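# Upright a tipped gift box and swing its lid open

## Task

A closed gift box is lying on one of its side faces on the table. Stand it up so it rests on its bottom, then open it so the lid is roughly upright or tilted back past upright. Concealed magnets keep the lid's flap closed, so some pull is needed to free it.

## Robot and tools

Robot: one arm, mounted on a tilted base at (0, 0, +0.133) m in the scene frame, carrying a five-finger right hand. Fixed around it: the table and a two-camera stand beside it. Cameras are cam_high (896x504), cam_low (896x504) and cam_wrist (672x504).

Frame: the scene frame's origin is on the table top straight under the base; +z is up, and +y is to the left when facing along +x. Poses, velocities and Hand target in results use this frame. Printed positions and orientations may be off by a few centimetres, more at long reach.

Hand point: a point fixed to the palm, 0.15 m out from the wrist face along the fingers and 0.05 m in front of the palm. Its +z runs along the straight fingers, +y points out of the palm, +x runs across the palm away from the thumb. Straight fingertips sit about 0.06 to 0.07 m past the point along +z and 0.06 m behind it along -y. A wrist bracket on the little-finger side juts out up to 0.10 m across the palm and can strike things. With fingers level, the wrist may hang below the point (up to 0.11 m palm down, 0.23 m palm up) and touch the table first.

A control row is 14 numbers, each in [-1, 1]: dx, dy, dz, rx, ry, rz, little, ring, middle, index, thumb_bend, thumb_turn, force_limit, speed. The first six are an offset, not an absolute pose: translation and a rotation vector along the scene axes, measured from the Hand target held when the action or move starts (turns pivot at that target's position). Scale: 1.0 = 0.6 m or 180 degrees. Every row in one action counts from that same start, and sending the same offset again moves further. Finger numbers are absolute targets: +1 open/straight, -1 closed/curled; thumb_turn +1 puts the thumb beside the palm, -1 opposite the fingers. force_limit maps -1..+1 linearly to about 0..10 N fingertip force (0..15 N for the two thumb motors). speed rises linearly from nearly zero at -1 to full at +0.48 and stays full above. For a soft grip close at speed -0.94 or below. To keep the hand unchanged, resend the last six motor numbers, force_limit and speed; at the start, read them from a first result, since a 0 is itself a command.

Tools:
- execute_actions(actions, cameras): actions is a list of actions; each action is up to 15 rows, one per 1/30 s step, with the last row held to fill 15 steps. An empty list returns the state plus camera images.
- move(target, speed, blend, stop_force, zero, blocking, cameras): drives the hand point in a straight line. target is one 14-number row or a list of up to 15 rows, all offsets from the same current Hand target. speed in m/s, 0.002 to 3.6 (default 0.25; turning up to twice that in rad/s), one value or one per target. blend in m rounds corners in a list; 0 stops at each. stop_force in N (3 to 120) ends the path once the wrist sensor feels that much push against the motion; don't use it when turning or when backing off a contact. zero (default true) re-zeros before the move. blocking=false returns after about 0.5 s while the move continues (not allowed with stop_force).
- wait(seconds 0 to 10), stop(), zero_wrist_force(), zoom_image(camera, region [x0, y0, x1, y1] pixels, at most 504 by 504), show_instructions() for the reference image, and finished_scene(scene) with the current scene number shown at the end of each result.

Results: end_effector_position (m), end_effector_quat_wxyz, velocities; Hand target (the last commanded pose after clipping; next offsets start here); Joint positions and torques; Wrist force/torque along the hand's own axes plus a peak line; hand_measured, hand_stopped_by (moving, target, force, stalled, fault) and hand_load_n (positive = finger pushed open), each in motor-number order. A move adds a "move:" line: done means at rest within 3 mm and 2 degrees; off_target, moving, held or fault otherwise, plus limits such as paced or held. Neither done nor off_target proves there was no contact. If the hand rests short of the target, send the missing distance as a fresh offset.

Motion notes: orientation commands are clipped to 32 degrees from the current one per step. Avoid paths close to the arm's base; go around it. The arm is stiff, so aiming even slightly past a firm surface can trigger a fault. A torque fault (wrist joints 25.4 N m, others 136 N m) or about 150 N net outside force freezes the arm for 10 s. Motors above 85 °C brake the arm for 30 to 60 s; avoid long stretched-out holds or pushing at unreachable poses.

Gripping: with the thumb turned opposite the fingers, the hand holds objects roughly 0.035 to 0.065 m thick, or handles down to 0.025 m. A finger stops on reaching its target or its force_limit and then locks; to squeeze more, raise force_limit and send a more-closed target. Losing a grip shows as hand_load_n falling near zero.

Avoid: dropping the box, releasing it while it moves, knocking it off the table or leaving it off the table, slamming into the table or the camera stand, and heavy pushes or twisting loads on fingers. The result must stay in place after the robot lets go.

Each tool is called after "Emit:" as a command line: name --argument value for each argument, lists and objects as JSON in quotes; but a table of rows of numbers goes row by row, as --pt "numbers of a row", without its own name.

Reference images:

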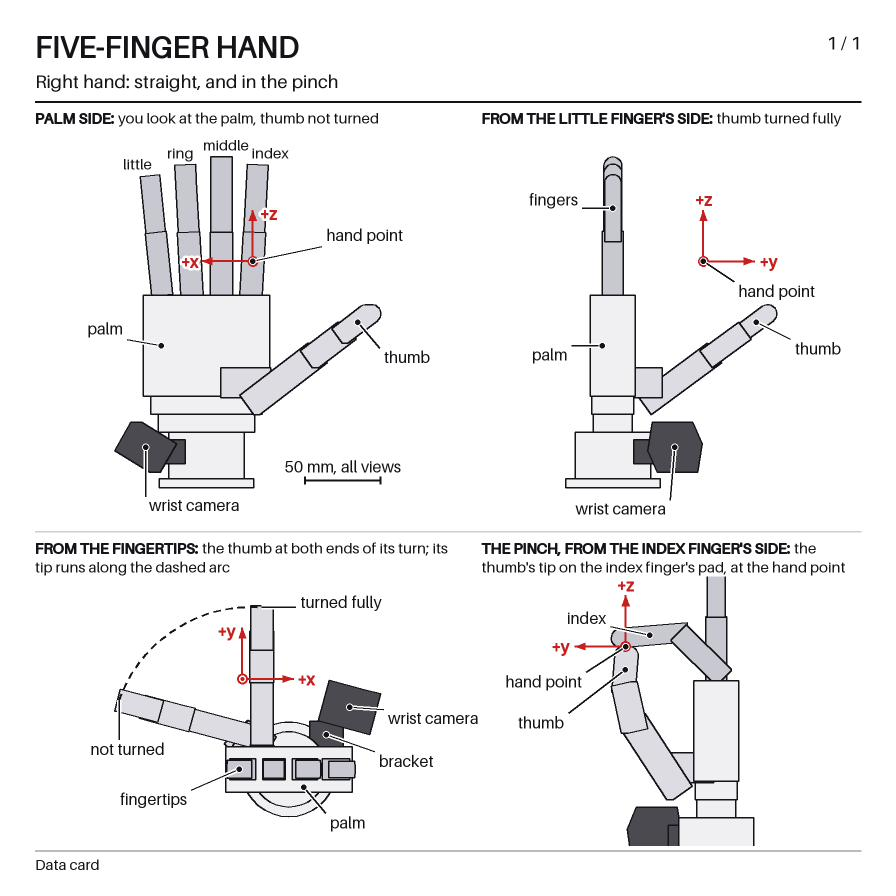

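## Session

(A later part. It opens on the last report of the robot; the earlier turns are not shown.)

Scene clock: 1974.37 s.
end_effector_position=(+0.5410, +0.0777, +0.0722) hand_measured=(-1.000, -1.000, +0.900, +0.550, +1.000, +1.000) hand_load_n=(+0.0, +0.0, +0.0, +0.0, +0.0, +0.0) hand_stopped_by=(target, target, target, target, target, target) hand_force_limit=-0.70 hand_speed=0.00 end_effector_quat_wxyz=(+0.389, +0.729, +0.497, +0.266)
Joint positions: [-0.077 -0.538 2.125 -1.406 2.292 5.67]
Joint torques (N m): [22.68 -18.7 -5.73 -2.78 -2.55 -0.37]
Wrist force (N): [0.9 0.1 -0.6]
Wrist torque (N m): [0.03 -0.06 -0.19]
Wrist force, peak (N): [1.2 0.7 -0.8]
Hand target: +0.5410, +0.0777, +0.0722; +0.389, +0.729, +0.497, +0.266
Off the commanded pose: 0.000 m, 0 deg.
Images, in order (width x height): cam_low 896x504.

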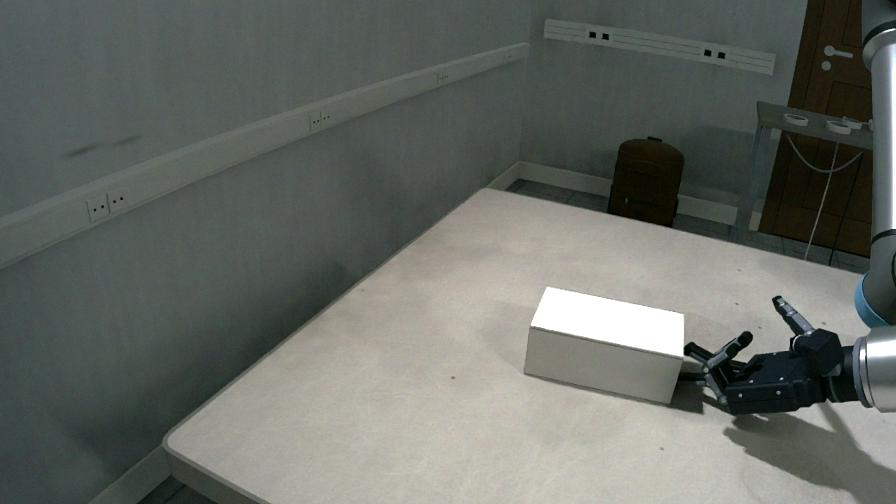

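Emit:
move --pt "-0.0333 0 0.0167 0 0 0 -1 -1 0.9 0.55 1 1 -0.7 0" --pt "-0.02 -0.0153 0.0055 0 0 0.1444 -1 -1 0.9 0.55 1 1 -0.7 0" --speed 0.06 --cameras '["cam_wrist", "cam_high", "cam_low"]'

Emit:
zoom_image --camera "cam_wrist" --region '[150, 0, 420, 250]'

Emit:
zoom_image --camera "cam_high" --region '[340, 240, 410, 320]'

Scene clock: 2015.47 s.
end_effector_position=(+0.5289, +0.0685, +0.0755) hand_measured=(-1.000, -1.000, +0.900, +0.550, +1.000, +1.000) hand_load_n=(+0.0, +0.0, +0.0, +0.0, +0.0, +0.0) hand_stopped_by=(target, target, target, target, target, target) hand_force_limit=-0.70 hand_speed=0.00 end_effector_quat_wxyz=(+0.319, +0.598, +0.648, +0.346)
Joint positions: [-0.339 -0.767 2.336 -1.148 1.757 5.45]
Joint torques (N m): [34.1 -16.28 -0.28 -2.73 0.33 1.77]
Wrist force (N): [0.7 0.3 -0.2]
Wrist torque (N m): [0.00 -0.05 -0.15]
Wrist force, peak (N): [1.1 0.6 -0.9]
Hand target: +0.5290, +0.0685, +0.0755; +0.319, +0.598, +0.648, +0.346
Off the commanded pose: 0.000 m, 0 deg.
move: done

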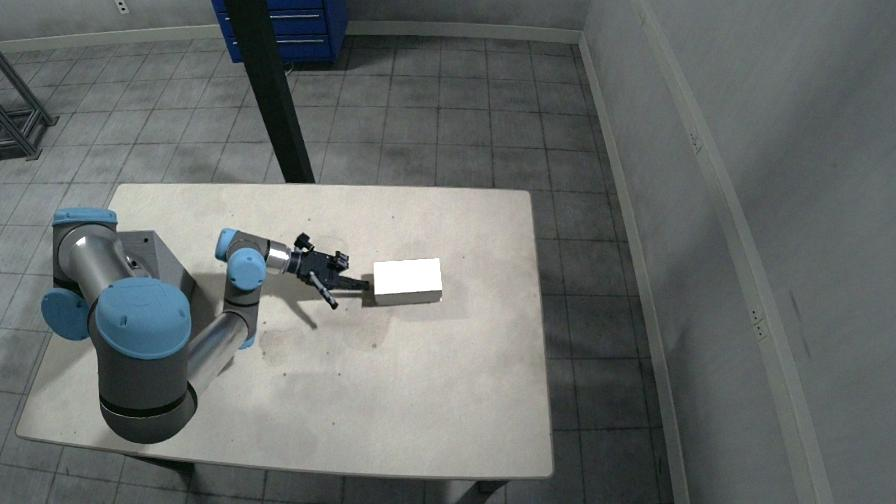

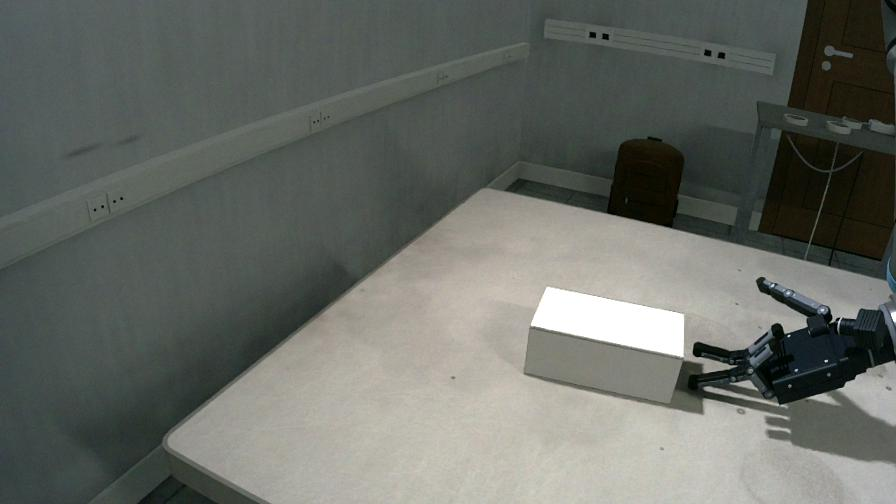

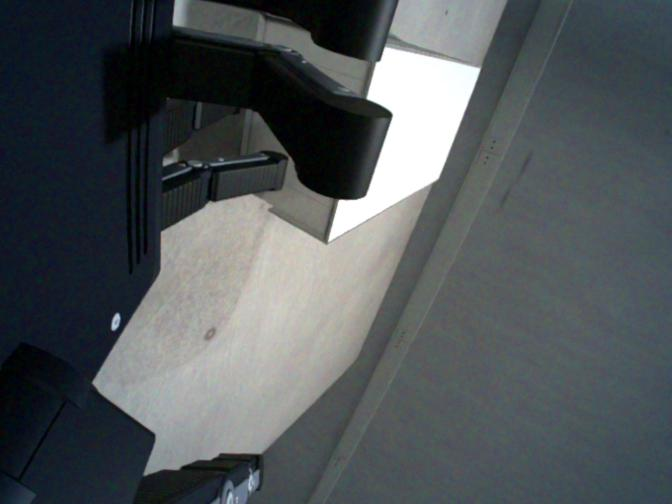

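Scaled by 1.867 from the camera's 672x504 image, which has a finer 960x720 frame.

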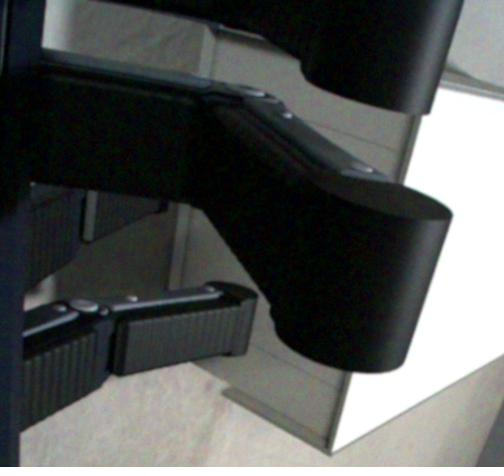

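Scaled by 6.300 from the camera's 896x504 image, which has a finer 1280x720 frame.

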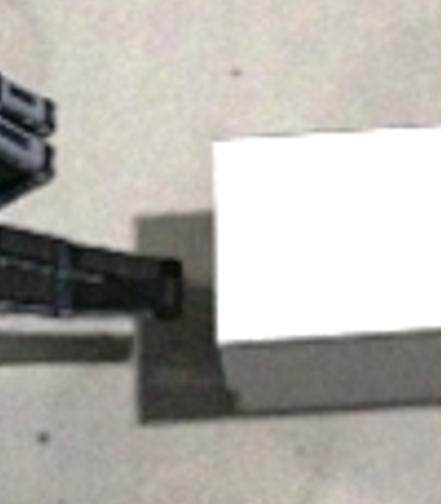

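Emit:
zoom_image --camera "cam_low" --region '[660, 320, 760, 420]'

Scaled by 5.040 from the camera's 896x504 image, which has a finer 1280x720 frame.

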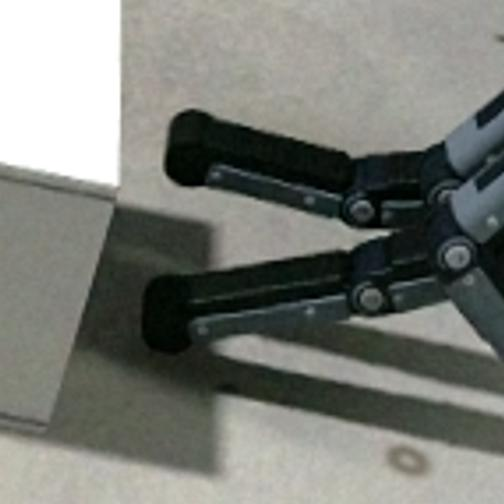

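Emit:
move --pt "0 0 -0.0067 0 0 0 -1 -1 0.84 0.5 1 1 -0.7 -0.3" --pt "0.0316 0.0022 -0.0067 0 0 0 -1 -1 0.84 0.5 1 1 -0.7 -0.3" --speed 0.025 --cameras '["cam_wrist", "cam_high", "cam_low"]'

Emit:
zoom_image --camera "cam_low" --region '[650, 310, 750, 410]'

Emit:
zoom_image --camera "cam_wrist" --region '[150, 0, 420, 250]'

Scene clock: 2032.73 s.
end_effector_position=(+0.5480, +0.0699, +0.0715) hand_measured=(-1.000, -1.000, +0.840, +0.500, +1.000, +1.000) hand_load_n=(+0.0, +0.0, +0.0, +0.0, +0.0, +0.5) hand_stopped_by=(target, target, target, target, target, target) hand_force_limit=-0.70 hand_speed=-0.30 end_effector_quat_wxyz=(+0.319, +0.598, +0.648, +0.346)
Joint positions: [-0.333 -0.755 2.282 -1.104 1.763 5.453]
Joint torques (N m): [22.18 -20.75 10.75 -2.22 -1.74 0.59]
Wrist force (N): [1.3 -0.1 -0.6]
Wrist torque (N m): [-0.01 -0.12 -0.16]
Wrist force, peak (N): [1.3 -0.1 -0.6]
Hand target: +0.5480, +0.0698, +0.0715; +0.319, +0.598, +0.648, +0.346
Off the commanded pose: 0.000 m, 0 deg.
move: done

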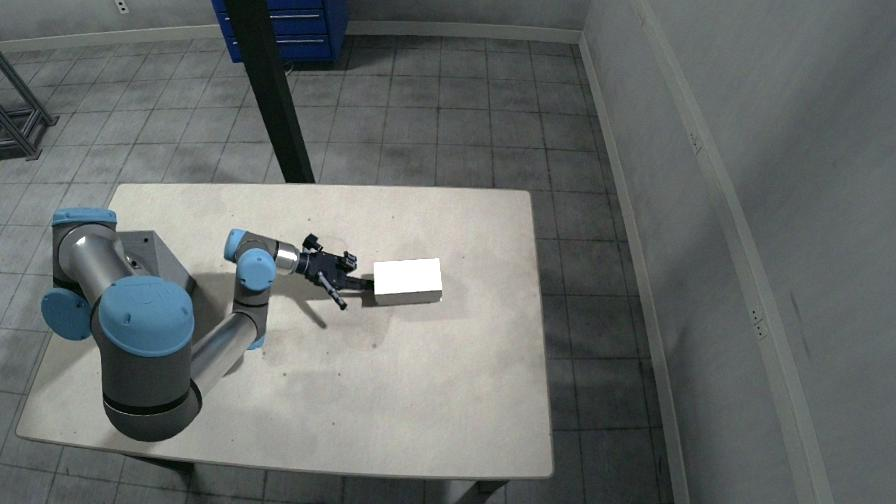

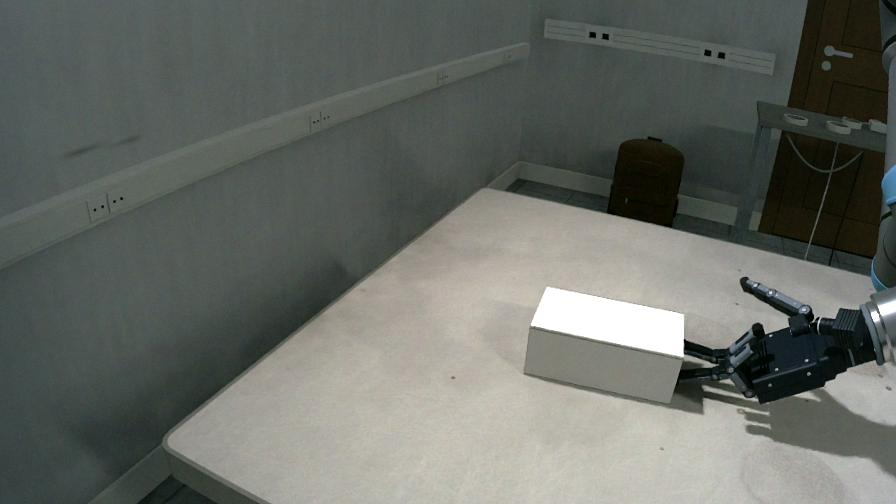

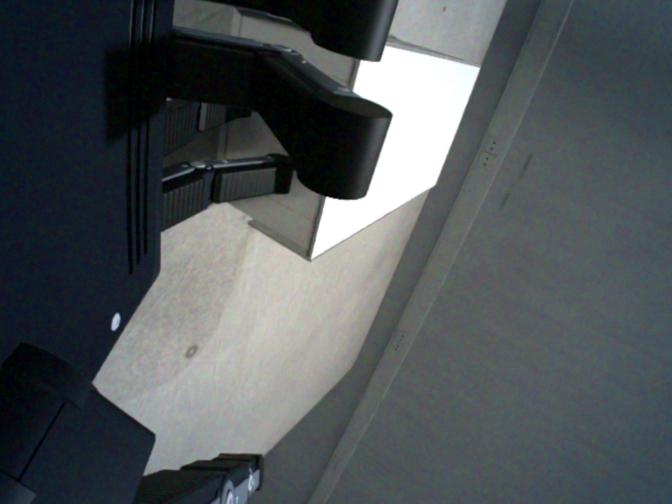

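Scaled by 5.040 from the camera's 896x504 image, which has a finer 1280x720 frame.

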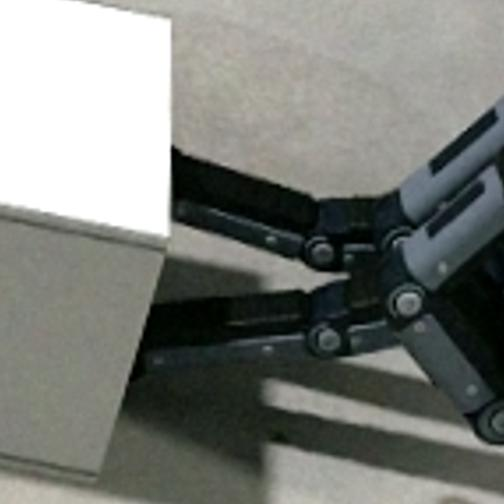

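Scaled by 1.867 from the camera's 672x504 image, which has a finer 960x720 frame.

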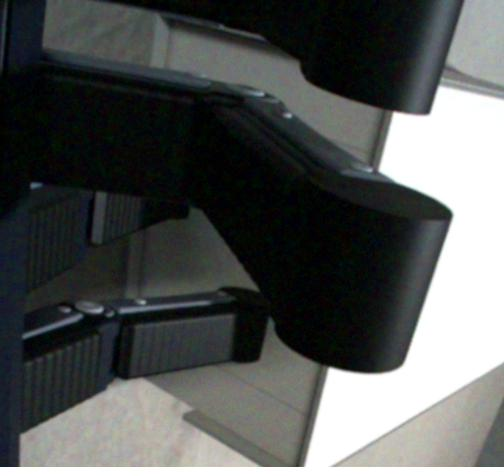

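Emit:
move --pt "0.0075 0.0005 0 0 0 0 -1 -1 0.84 0.5 1 1 -0.7 -0.3" --pt "0.0075 0.0005 -0.025 0 0 0 -1 -1 0.84 0.5 1 1 -0.7 -0.3" --speed '[0.01, 0.004]' --stop_force 3 --cameras '["cam_wrist", "cam_low"]'

Emit:
zoom_image --camera "cam_low" --region '[650, 310, 750, 410]'

Emit:
zoom_image --camera "cam_wrist" --region '[150, 0, 420, 250]'

Scene clock: 2040.23 s.
end_effector_position=(+0.5525, +0.0701, +0.0650) hand_measured=(-1.000, -1.000, +0.840, +0.500, +1.000, +1.000) hand_load_n=(+0.0, +0.0, -1.5, +0.0, +0.0, +0.0) hand_stopped_by=(target, target, target, target, target, target) hand_force_limit=-0.70 hand_speed=-0.30 end_effector_quat_wxyz=(+0.319, +0.598, +0.648, +0.346)
Joint positions: [-0.345 -0.741 2.269 -1.107 1.752 5.447]
Joint torques (N m): [34.76 -33.41 1.78 2.82 0.78 0.98]
Wrist force (N): [1.1 2.4 -2.6]
Wrist torque (N m): [0.03 0.03 -0.05]
Wrist force, peak (N): [0.9 2.9 -3.5]
Hand target: +0.5525, +0.0701, +0.0650; +0.319, +0.598, +0.648, +0.346 (not the last commanded pose)
Off the commanded pose: 0.008 m, 0 deg.
move: contact; path passed 1 of 2 targets
Images, in order (width x height): cam_low 896x504, cam_wrist 672x504.

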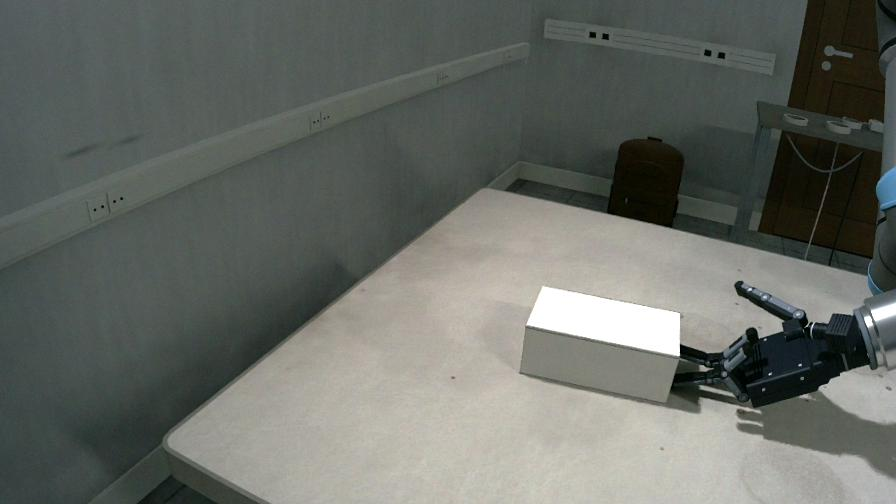

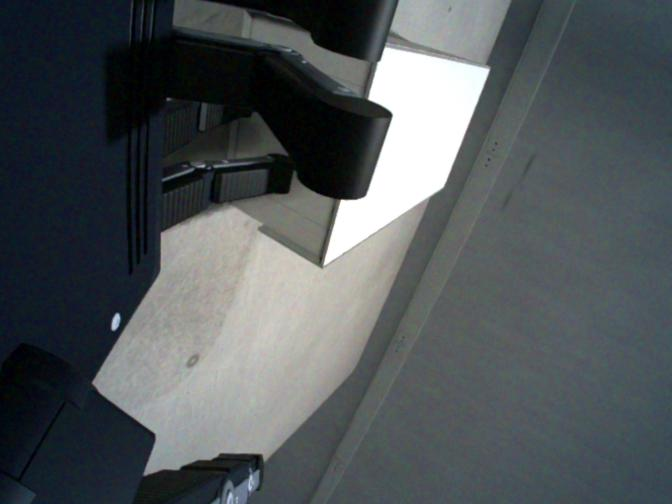

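Scaled by 5.040 from the camera's 896x504 image, which has a finer 1280x720 frame.

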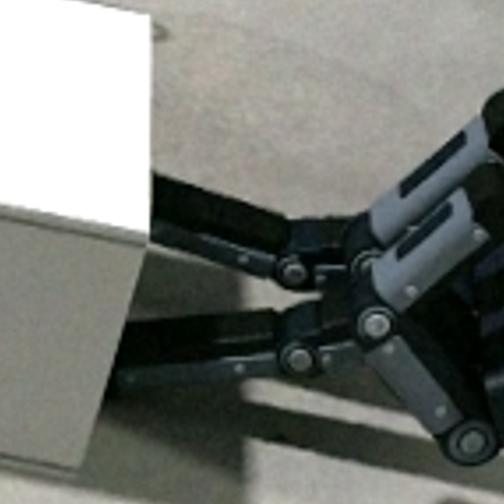

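Scaled by 1.867 from the camera's 672x504 image, which has a finer 960x720 frame.

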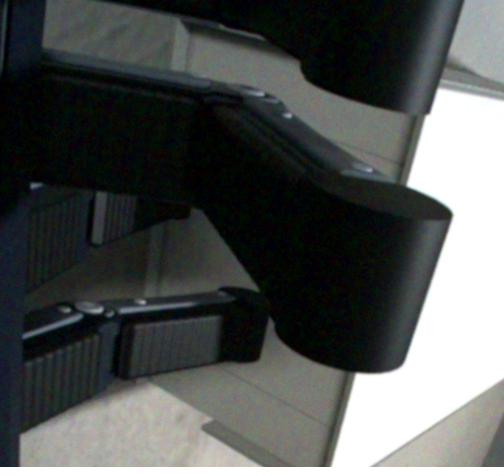

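Emit:
move --pt "0 0 0 0 0 0 -1 -1 0.84 0.3 1 1 -0.5 -0.9" --speed 0.01 --cameras '["cam_wrist", "cam_low"]'

Emit:
zoom_image --camera "cam_low" --region '[650, 310, 750, 410]'

Emit:
zoom_image --camera "cam_wrist" --region '[150, 0, 420, 250]'

Scene clock: 2044.97 s.
end_effector_position=(+0.5525, +0.0701, +0.0650) hand_measured=(-1.000, -1.000, +0.840, +0.300, +1.000, +1.000) hand_load_n=(+0.0, +0.0, -2.0, +0.0, +0.0, +0.0) hand_stopped_by=(target, target, target, target, target, target) hand_force_limit=-0.50 hand_speed=-0.90 end_effector_quat_wxyz=(+0.319, +0.598, +0.648, +0.346)
Joint positions: [-0.345 -0.741 2.269 -1.107 1.752 5.447]
Joint torques (N m): [34.65 -34.01 9.25 2.61 0.3 1.1]
Wrist force (N): [1.1 2.3 -3.1]
Wrist torque (N m): [0.03 0.04 -0.06]
Wrist force, peak (N): [1.7 2.5 -3.3]
Hand target: +0.5525, +0.0701, +0.0650; +0.319, +0.598, +0.648, +0.346
Off the commanded pose: 0.000 m, 0 deg.
move: done
Images, in order (width x height): cam_low 896x504, cam_wrist 672x504.

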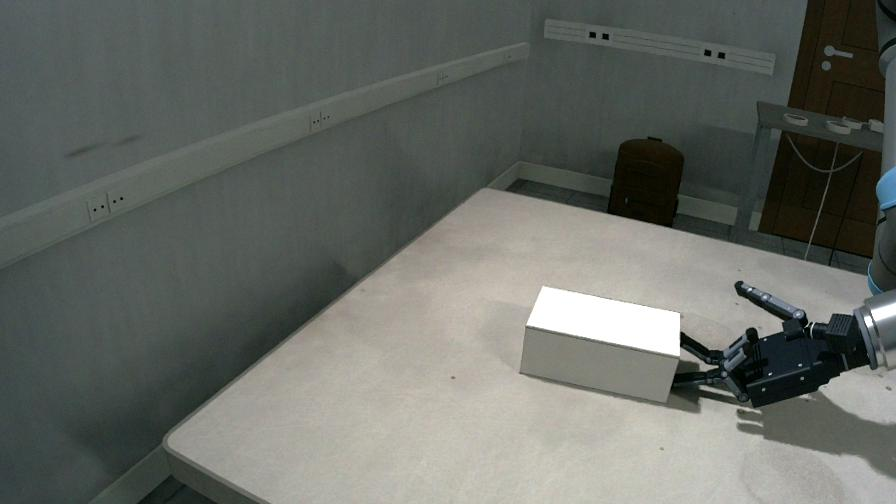

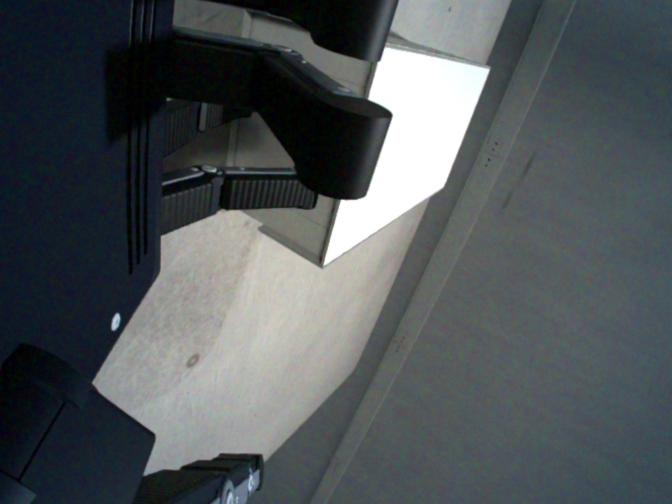

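Scaled by 5.040 from the camera's 896x504 image, which has a finer 1280x720 frame.

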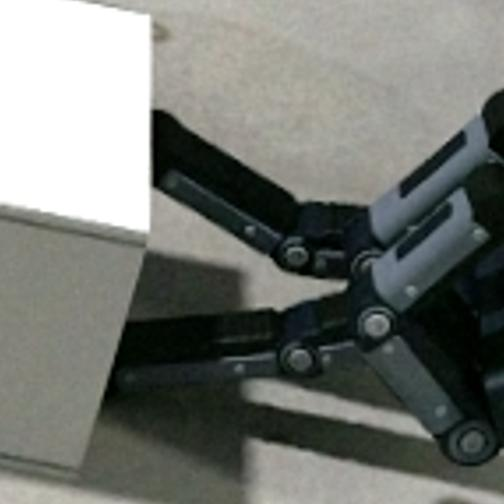

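Scaled by 1.867 from the camera's 672x504 image, which has a finer 960x720 frame.

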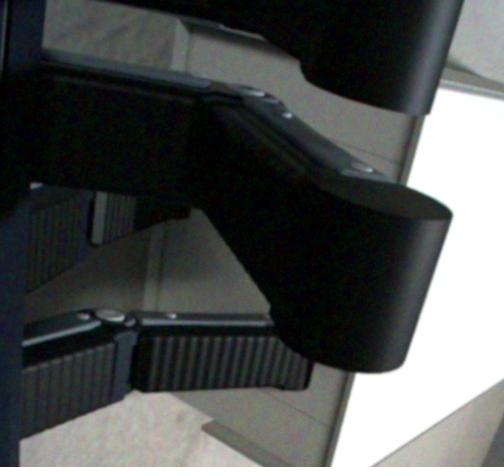

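Emit:
execute_actions --actions '[[[0,0,0,0,0,0,-1,-1,0.84,0.22,1,1,-0.2,-0.92]]]' --cameras '["cam_low","cam_wrist"]'

Emit:
zoom_image --camera "cam_low" --region '[620, 290, 780, 410]'

Emit:
zoom_image --camera "cam_wrist" --region '[150, 0, 420, 250]'

Scene clock: 2065.93 s.
end_effector_position=(+0.5525, +0.0701, +0.0650) hand_measured=(-1.000, -1.000, +0.840, +0.220, +1.000, +1.000) hand_load_n=(+0.0, -0.5, -2.0, +0.0, +0.0, +0.0) hand_stopped_by=(target, target, target, target, target, target) hand_force_limit=-0.20 hand_speed=-0.92 end_effector_quat_wxyz=(+0.319, +0.598, +0.648, +0.346)
Joint positions: [-0.345 -0.741 2.269 -1.107 1.752 5.447]
Joint torques (N m): [34.43 -33.08 9.2 2.32 0.09 1.14]
Wrist force (N): [1.3 2.0 -2.8]
Wrist torque (N m): [0.05 0.01 -0.04]
Wrist force, peak (N): [1.2 2.6 -3.5]
Hand target: +0.5525, +0.0701, +0.0650; +0.319, +0.598, +0.648, +0.346
Off the commanded pose: 0.000 m, 0 deg.
Images, in order (width x height): cam_low 896x504, cam_wrist 672x504.

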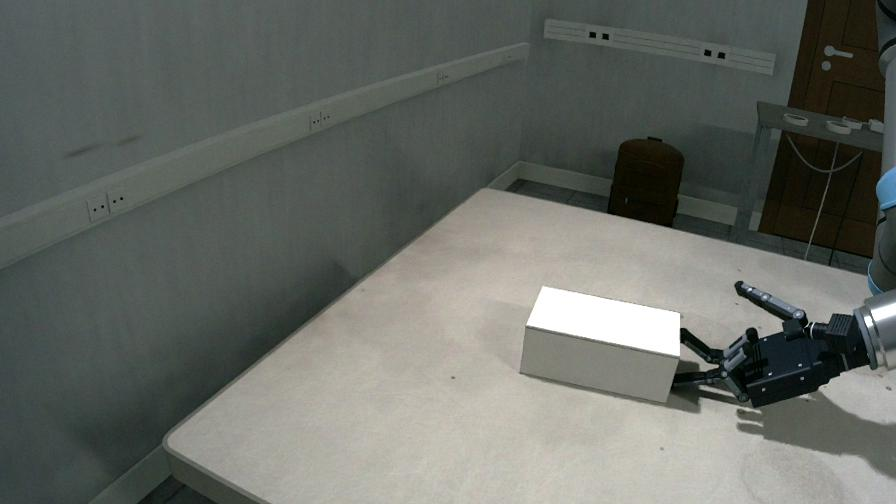

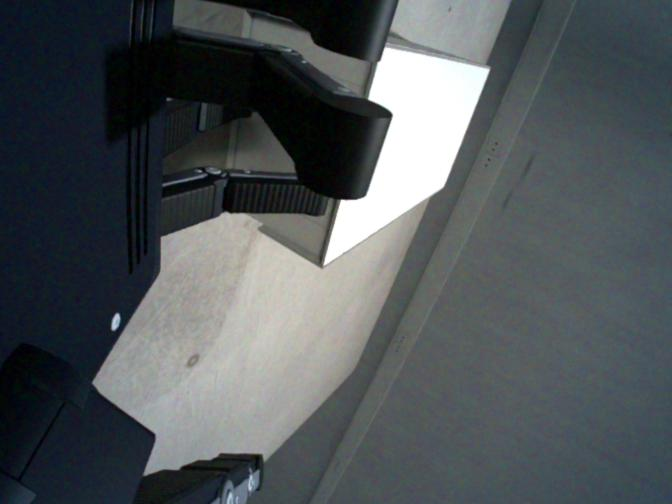

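Scaled by 3.150 from the camera's 896x504 image, which has a finer 1280x720 frame.

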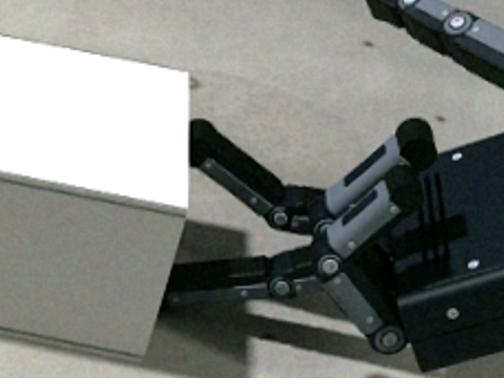

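Scaled by 1.867 from the camera's 672x504 image, which has a finer 960x720 frame.

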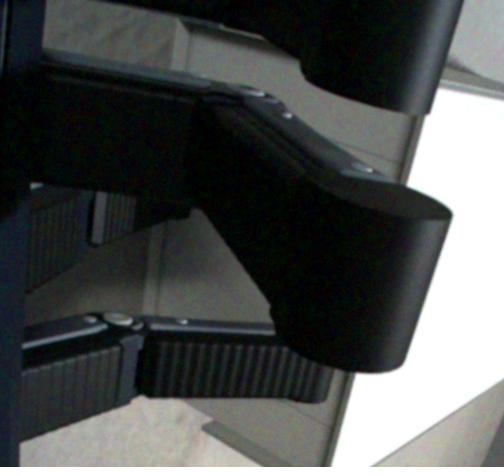

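Emit:
execute_actions --actions '[[[0,0,0,0,0,0,-1,-1,0.84,0.44,1,1,-0.2,-0.8]]]'

Emit:
move --pt "0 0 0.005 0 0 0 -1 -1 0.84 0.44 1 1 -0.2 -0.8" --pt "0.0133 0.0009 0.005 0 0 0 -1 -1 0.84 0.44 1 1 -0.2 -0.8" --speed 0.02 --cameras '["cam_low","cam_wrist"]'

Emit:
zoom_image --camera "cam_low" --region '[640, 290, 740, 410]'

Emit:
zoom_image --camera "cam_wrist" --region '[150, 0, 420, 250]'

Scene clock: 2130.30 s.
end_effector_position=(+0.5525, +0.0701, +0.0650) hand_measured=(-1.000, -1.000, +0.840, +0.440, +1.000, +1.000) hand_load_n=(+0.0, +0.0, -1.5, +0.0, +0.0, +0.0) hand_stopped_by=(target, target, target, target, target, target) hand_force_limit=-0.20 hand_speed=-0.80 end_effector_quat_wxyz=(+0.319, +0.598, +0.648, +0.346)
Joint positions: [-0.345 -0.741 2.269 -1.107 1.752 5.447]
Joint torques (N m): [34.43 -32.93 9.68 2.1 -0.07 1.13]
Wrist force (N): [0.8 0.7 -2.3]
Wrist torque (N m): [0.03 0.06 -0.07]
Wrist force, peak (N): [1.3 2.8 -3.3]
Hand target: +0.5525, +0.0701, +0.0650; +0.319, +0.598, +0.648, +0.346
Off the commanded pose: 0.000 m, 0 deg.

Scene clock: 2131.50 s.
end_effector_position=(+0.5605, +0.0707, +0.0680) hand_measured=(-1.000, -1.000, +0.840, +0.440, +1.000, +1.000) hand_load_n=(+0.0, +0.0, +0.0, +0.0, +0.0, +0.0) hand_stopped_by=(target, target, target, target, target, target) hand_force_limit=-0.20 hand_speed=-0.80 end_effector_quat_wxyz=(+0.319, +0.598, +0.648, +0.346)
Joint positions: [-0.331 -0.745 2.246 -1.079 1.764 5.453]
Joint torques (N m): [25.51 -20.54 10.85 -1.82 -0.74 1.13]
Wrist force (N): [1.0 0.0 -0.5]
Wrist torque (N m): [-0.02 -0.08 -0.19]
Wrist force, peak (N): [1.2 1.8 -3.0]
Hand target: +0.5604, +0.0707, +0.0680; +0.319, +0.598, +0.648, +0.346
Off the commanded pose: 0.000 m, 0 deg.
move: done
Images, in order (width x height): cam_low 896x504, cam_wrist 672x504.

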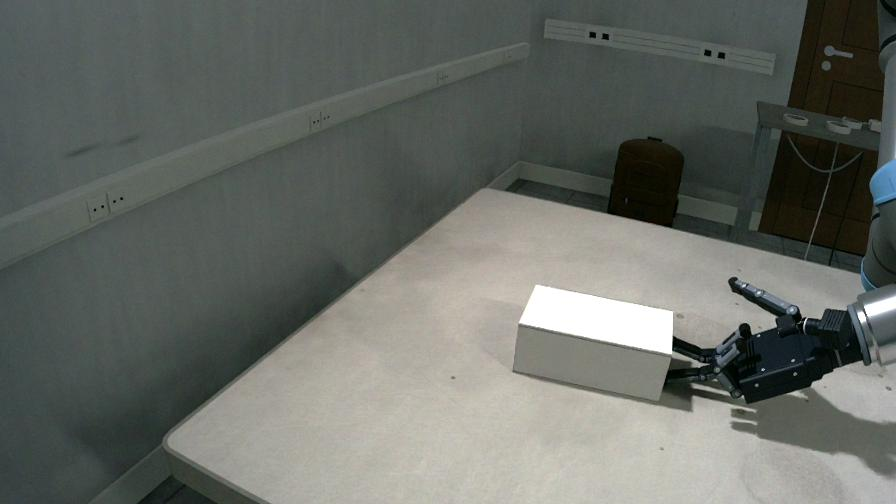

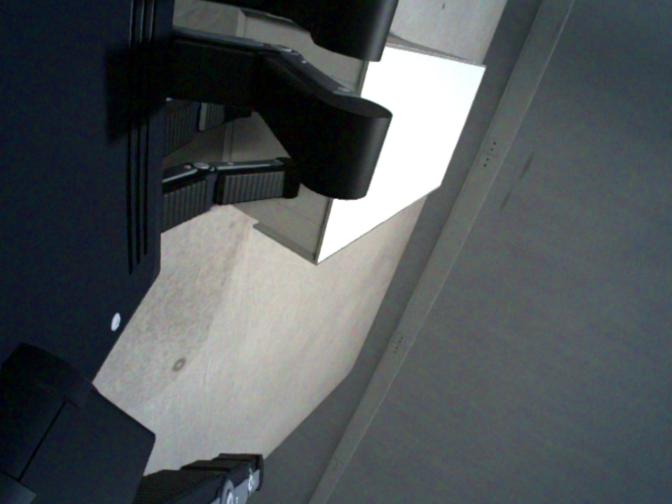

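Scaled by 4.200 from the camera's 896x504 image, which has a finer 1280x720 frame.

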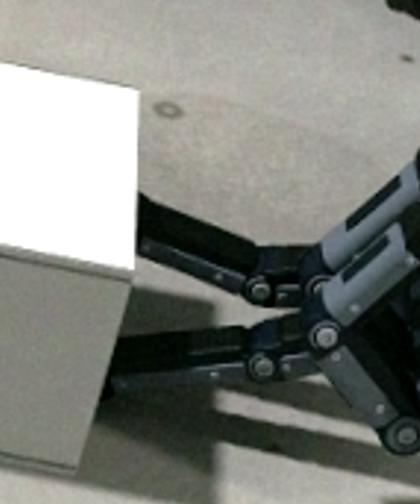

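Scaled by 1.867 from the camera's 672x504 image, which has a finer 960x720 frame.

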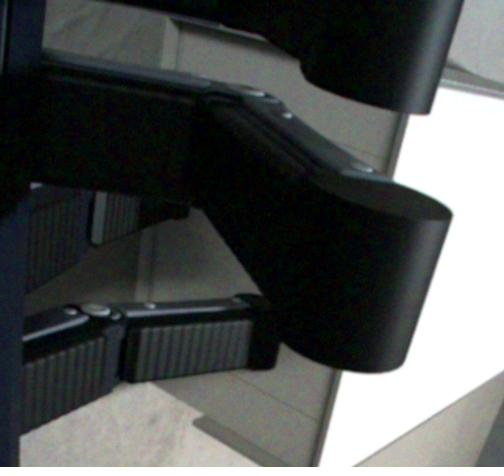

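Emit:
move --target '[0,0,-0.0075,0,0,0,-1,-1,0.84,0.44,1,1,-0.2,-0.8]' --speed 0.004 --stop_force 3

Emit:
execute_actions --actions '[[[0,0,0,0,0,0,-1,-1,0.84,0.36,1,1,-0.2,-0.92]]]' --cameras '["cam_low","cam_wrist"]'

Emit:
zoom_image --camera "cam_low" --region '[640, 290, 740, 410]'

Emit:
zoom_image --camera "cam_wrist" --region '[150, 0, 420, 250]'

Scene clock: 2138.07 s.
end_effector_position=(+0.5605, +0.0707, +0.0648) hand_measured=(-1.000, -1.000, +0.840, +0.440, +1.000, +1.000) hand_load_n=(+0.0, +0.0, -2.5, +0.0, +0.0, +0.0) hand_stopped_by=(target, target, target, target, target, target) hand_force_limit=-0.20 hand_speed=-0.80 end_effector_quat_wxyz=(+0.319, +0.598, +0.648, +0.346)
Joint positions: [-0.339 -0.739 2.246 -1.086 1.757 5.45]
Joint torques (N m): [35.05 -33.36 2.94 2.77 0.99 0.99]
Wrist force (N): [1.1 1.7 -2.8]
Wrist torque (N m): [-0.01 0.04 -0.04]
Wrist force, peak (N): [0.9 3.5 -3.8]
Hand target: +0.5604, +0.0707, +0.0648; +0.319, +0.598, +0.648, +0.346 (not the last commanded pose)
Off the commanded pose: 0.001 m, 0 deg.
move: contact

Scene clock: 2138.77 s.
end_effector_position=(+0.5605, +0.0707, +0.0648) hand_measured=(-1.000, -1.000, +0.840, +0.360, +1.000, +1.000) hand_load_n=(+0.0, +0.0, -2.5, +0.0, +0.0, +0.0) hand_stopped_by=(target, target, target, target, target, target) hand_force_limit=-0.20 hand_speed=-0.92 end_effector_quat_wxyz=(+0.319, +0.598, +0.648, +0.346)
Joint positions: [-0.339 -0.739 2.246 -1.086 1.757 5.45]
Joint torques (N m): [35.08 -33.89 7.45 2.81 0.88 1]
Wrist force (N): [1.3 1.4 -3.0]
Wrist torque (N m): [0.04 0.03 -0.03]
Wrist force, peak (N): [1.6 3.0 -3.8]
Hand target: +0.5604, +0.0707, +0.0648; +0.319, +0.598, +0.648, +0.346
Off the commanded pose: 0.000 m, 0 deg.
Images, in order (width x height): cam_low 896x504, cam_wrist 672x504.

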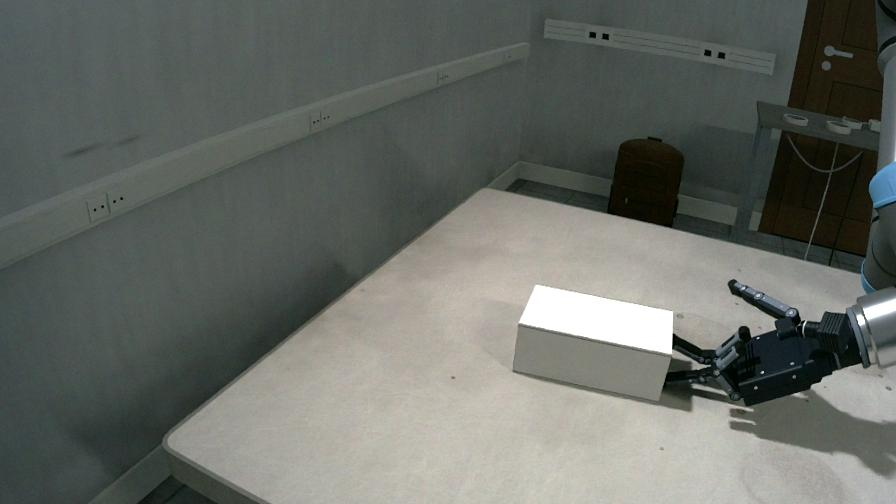

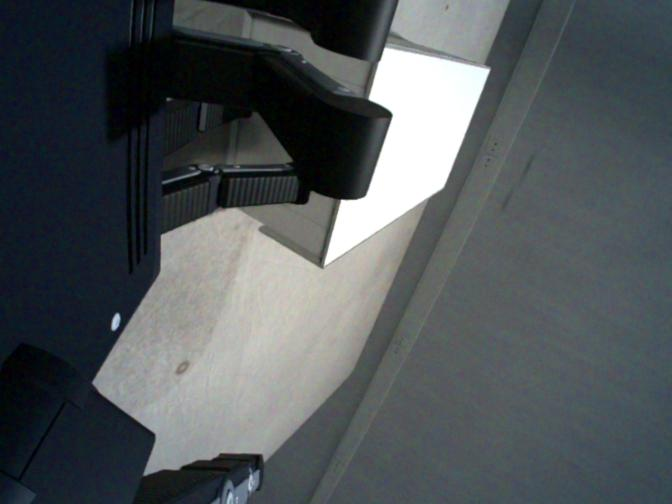

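Scaled by 4.200 from the camera's 896x504 image, which has a finer 1280x720 frame.

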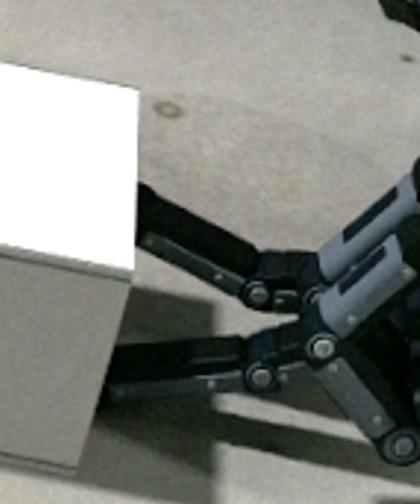

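Scaled by 1.867 from the camera's 672x504 image, which has a finer 960x720 frame.

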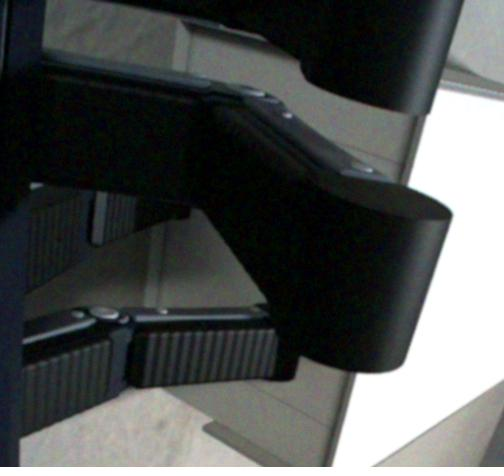

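Emit:
execute_actions --actions '[[[0,0,0,0,0,0,-1,-1,0.84,0.30,1,1,-0.2,-0.92]]]' --cameras '["cam_low","cam_wrist"]'

Emit:
zoom_image --camera "cam_low" --region '[640, 290, 740, 410]'

Emit:
zoom_image --camera "cam_wrist" --region '[150, 0, 420, 250]'

Scene clock: 2143.07 s.
end_effector_position=(+0.5604, +0.0707, +0.0648) hand_measured=(-1.000, -1.000, +0.840, +0.300, +1.000, +1.000) hand_load_n=(+0.0, +0.0, -2.5, +0.0, +0.0, +0.0) hand_stopped_by=(target, target, target, target, target, target) hand_force_limit=-0.20 hand_speed=-0.92 end_effector_quat_wxyz=(+0.319, +0.598, +0.648, +0.346)
Joint positions: [-0.339 -0.739 2.246 -1.086 1.757 5.45]
Joint torques (N m): [34.36 -33.69 9.7 2.27 0.56 1.11]
Wrist force (N): [1.4 2.5 -3.2]
Wrist torque (N m): [0.00 0.02 -0.02]
Wrist force, peak (N): [1.8 2.9 -3.9]
Hand target: +0.5604, +0.0707, +0.0648; +0.319, +0.598, +0.648, +0.346
Off the commanded pose: 0.000 m, 0 deg.
Images, in order (width x height): cam_low 896x504, cam_wrist 672x504.

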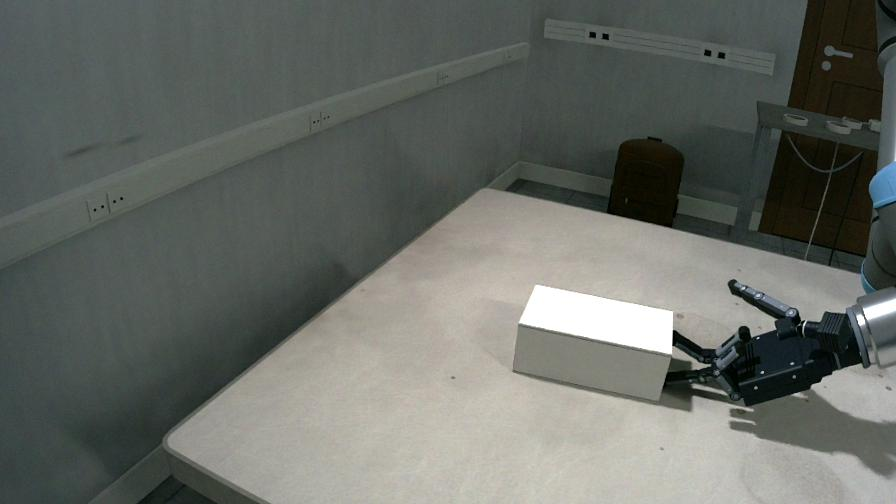

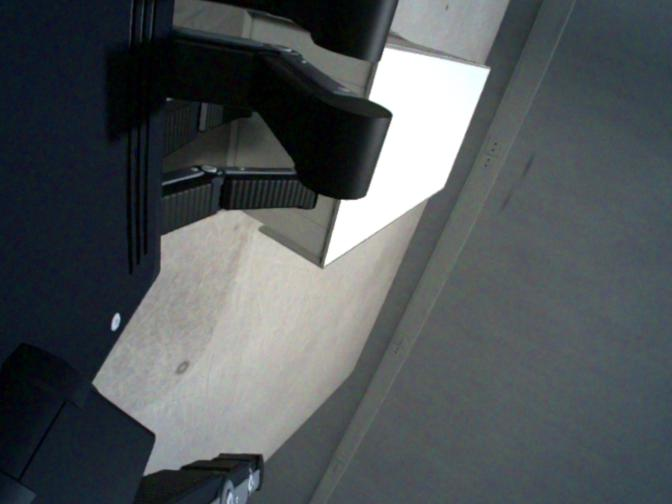

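Scaled by 4.200 from the camera's 896x504 image, which has a finer 1280x720 frame.

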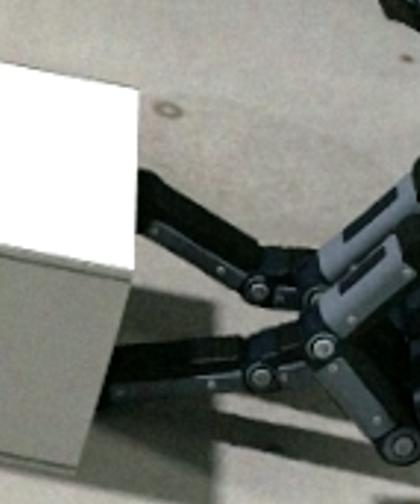

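Scaled by 1.867 from the camera's 672x504 image, which has a finer 960x720 frame.

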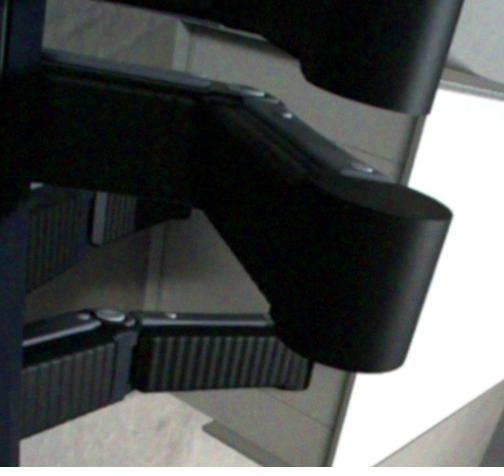

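Emit:
execute_actions --actions '[[[0,0,0,0,0,0,-1,-1,0.84,0.48,1,1,-0.2,-0.8]]]'

Emit:
move --pt "0 0 0.005 0 0 0 -1 -1 0.84 0.48 1 1 -0.2 -0.8" --pt "-0.025 -0.0055 0.0093 0 0.0222 -0.0444 -1 -1 0.85 0.48 1 1 -0.2 -0.8" --pt "0.0012 -0.0055 0.0093 0 0.0222 -0.0444 -1 -1 0.85 0.48 1 1 -0.2 -0.8" --speed '[0.02,0.05,0.02]' --cameras '["cam_low","cam_wrist"]'

Emit:
zoom_image --camera "cam_low" --region '[640, 290, 740, 410]'

Emit:
zoom_image --camera "cam_wrist" --region '[150, 0, 420, 250]'

Scene clock: 2196.67 s.
end_effector_position=(+0.5604, +0.0707, +0.0648) hand_measured=(-1.000, -1.000, +0.840, +0.480, +1.000, +1.000) hand_load_n=(+0.0, +0.0, -2.5, +0.0, +0.0, +0.0) hand_stopped_by=(target, target, target, target, target, target) hand_force_limit=-0.20 hand_speed=-0.80 end_effector_quat_wxyz=(+0.319, +0.598, +0.648, +0.346)
Joint positions: [-0.339 -0.739 2.246 -1.086 1.757 5.45]
Joint torques (N m): [34.27 -33.27 10.02 1.96 0.19 0.98]
Wrist force (N): [1.6 3.1 -3.4]
Wrist torque (N m): [0.03 0.00 -0.01]
Wrist force, peak (N): [1.5 3.1 -3.9]
Hand target: +0.5604, +0.0707, +0.0648; +0.319, +0.598, +0.648, +0.346
Off the commanded pose: 0.000 m, 0 deg.

Scene clock: 2200.63 s.
end_effector_position=(+0.5612, +0.0674, +0.0704) hand_measured=(-1.000, -1.000, +0.850, +0.480, +1.000, +1.000) hand_load_n=(+0.0, +0.0, +0.0, +0.0, +0.0, +0.0) hand_stopped_by=(target, target, target, target, target, target) hand_force_limit=-0.20 hand_speed=-0.80 end_effector_quat_wxyz=(+0.320, +0.654, +0.616, +0.302)
Joint positions: [-0.216 -0.717 2.185 -1.06 1.999 5.575]
Joint torques (N m): [34.14 -20.89 8.26 -2.05 0.4 1.61]
Wrist force (N): [1.1 -0.1 -0.6]
Wrist torque (N m): [-0.02 -0.11 -0.19]
Wrist force, peak (N): [1.7 2.7 -3.0]
Hand target: +0.5612, +0.0674, +0.0704; +0.320, +0.654, +0.616, +0.302
Off the commanded pose: 0.000 m, 0 deg.
move: done
Images, in order (width x height): cam_low 896x504, cam_wrist 672x504.

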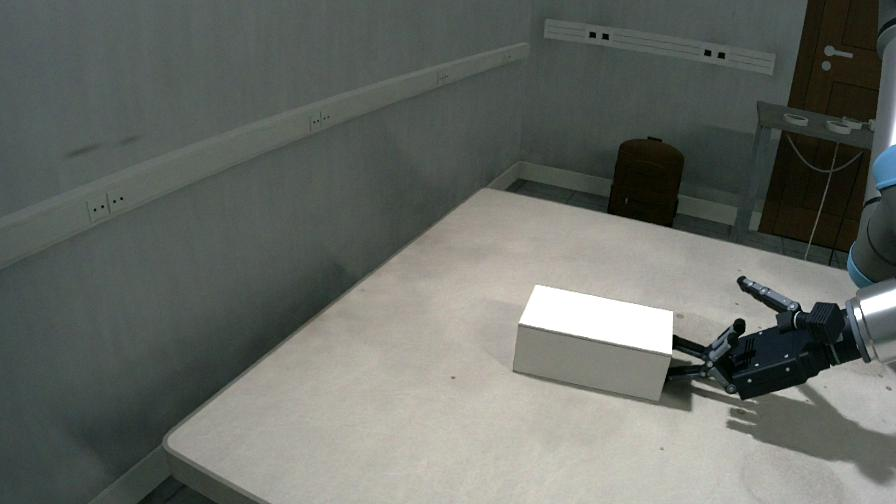

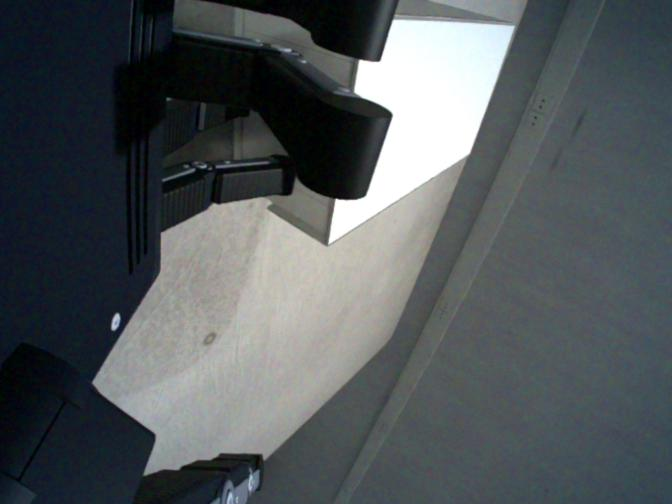

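Scaled by 4.200 from the camera's 896x504 image, which has a finer 1280x720 frame.

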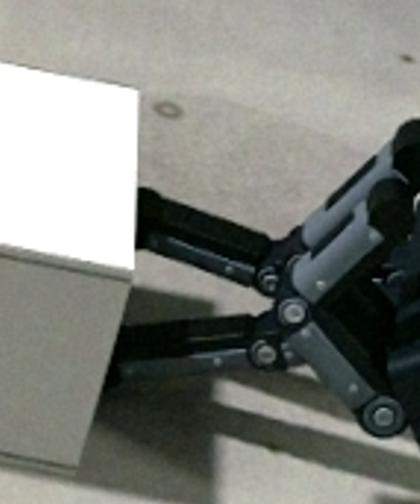

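Scaled by 1.867 from the camera's 672x504 image, which has a finer 960x720 frame.

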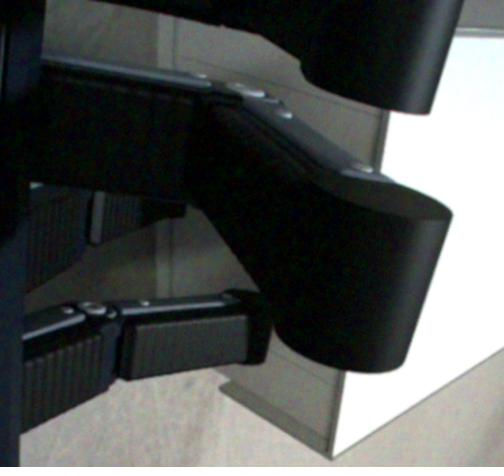

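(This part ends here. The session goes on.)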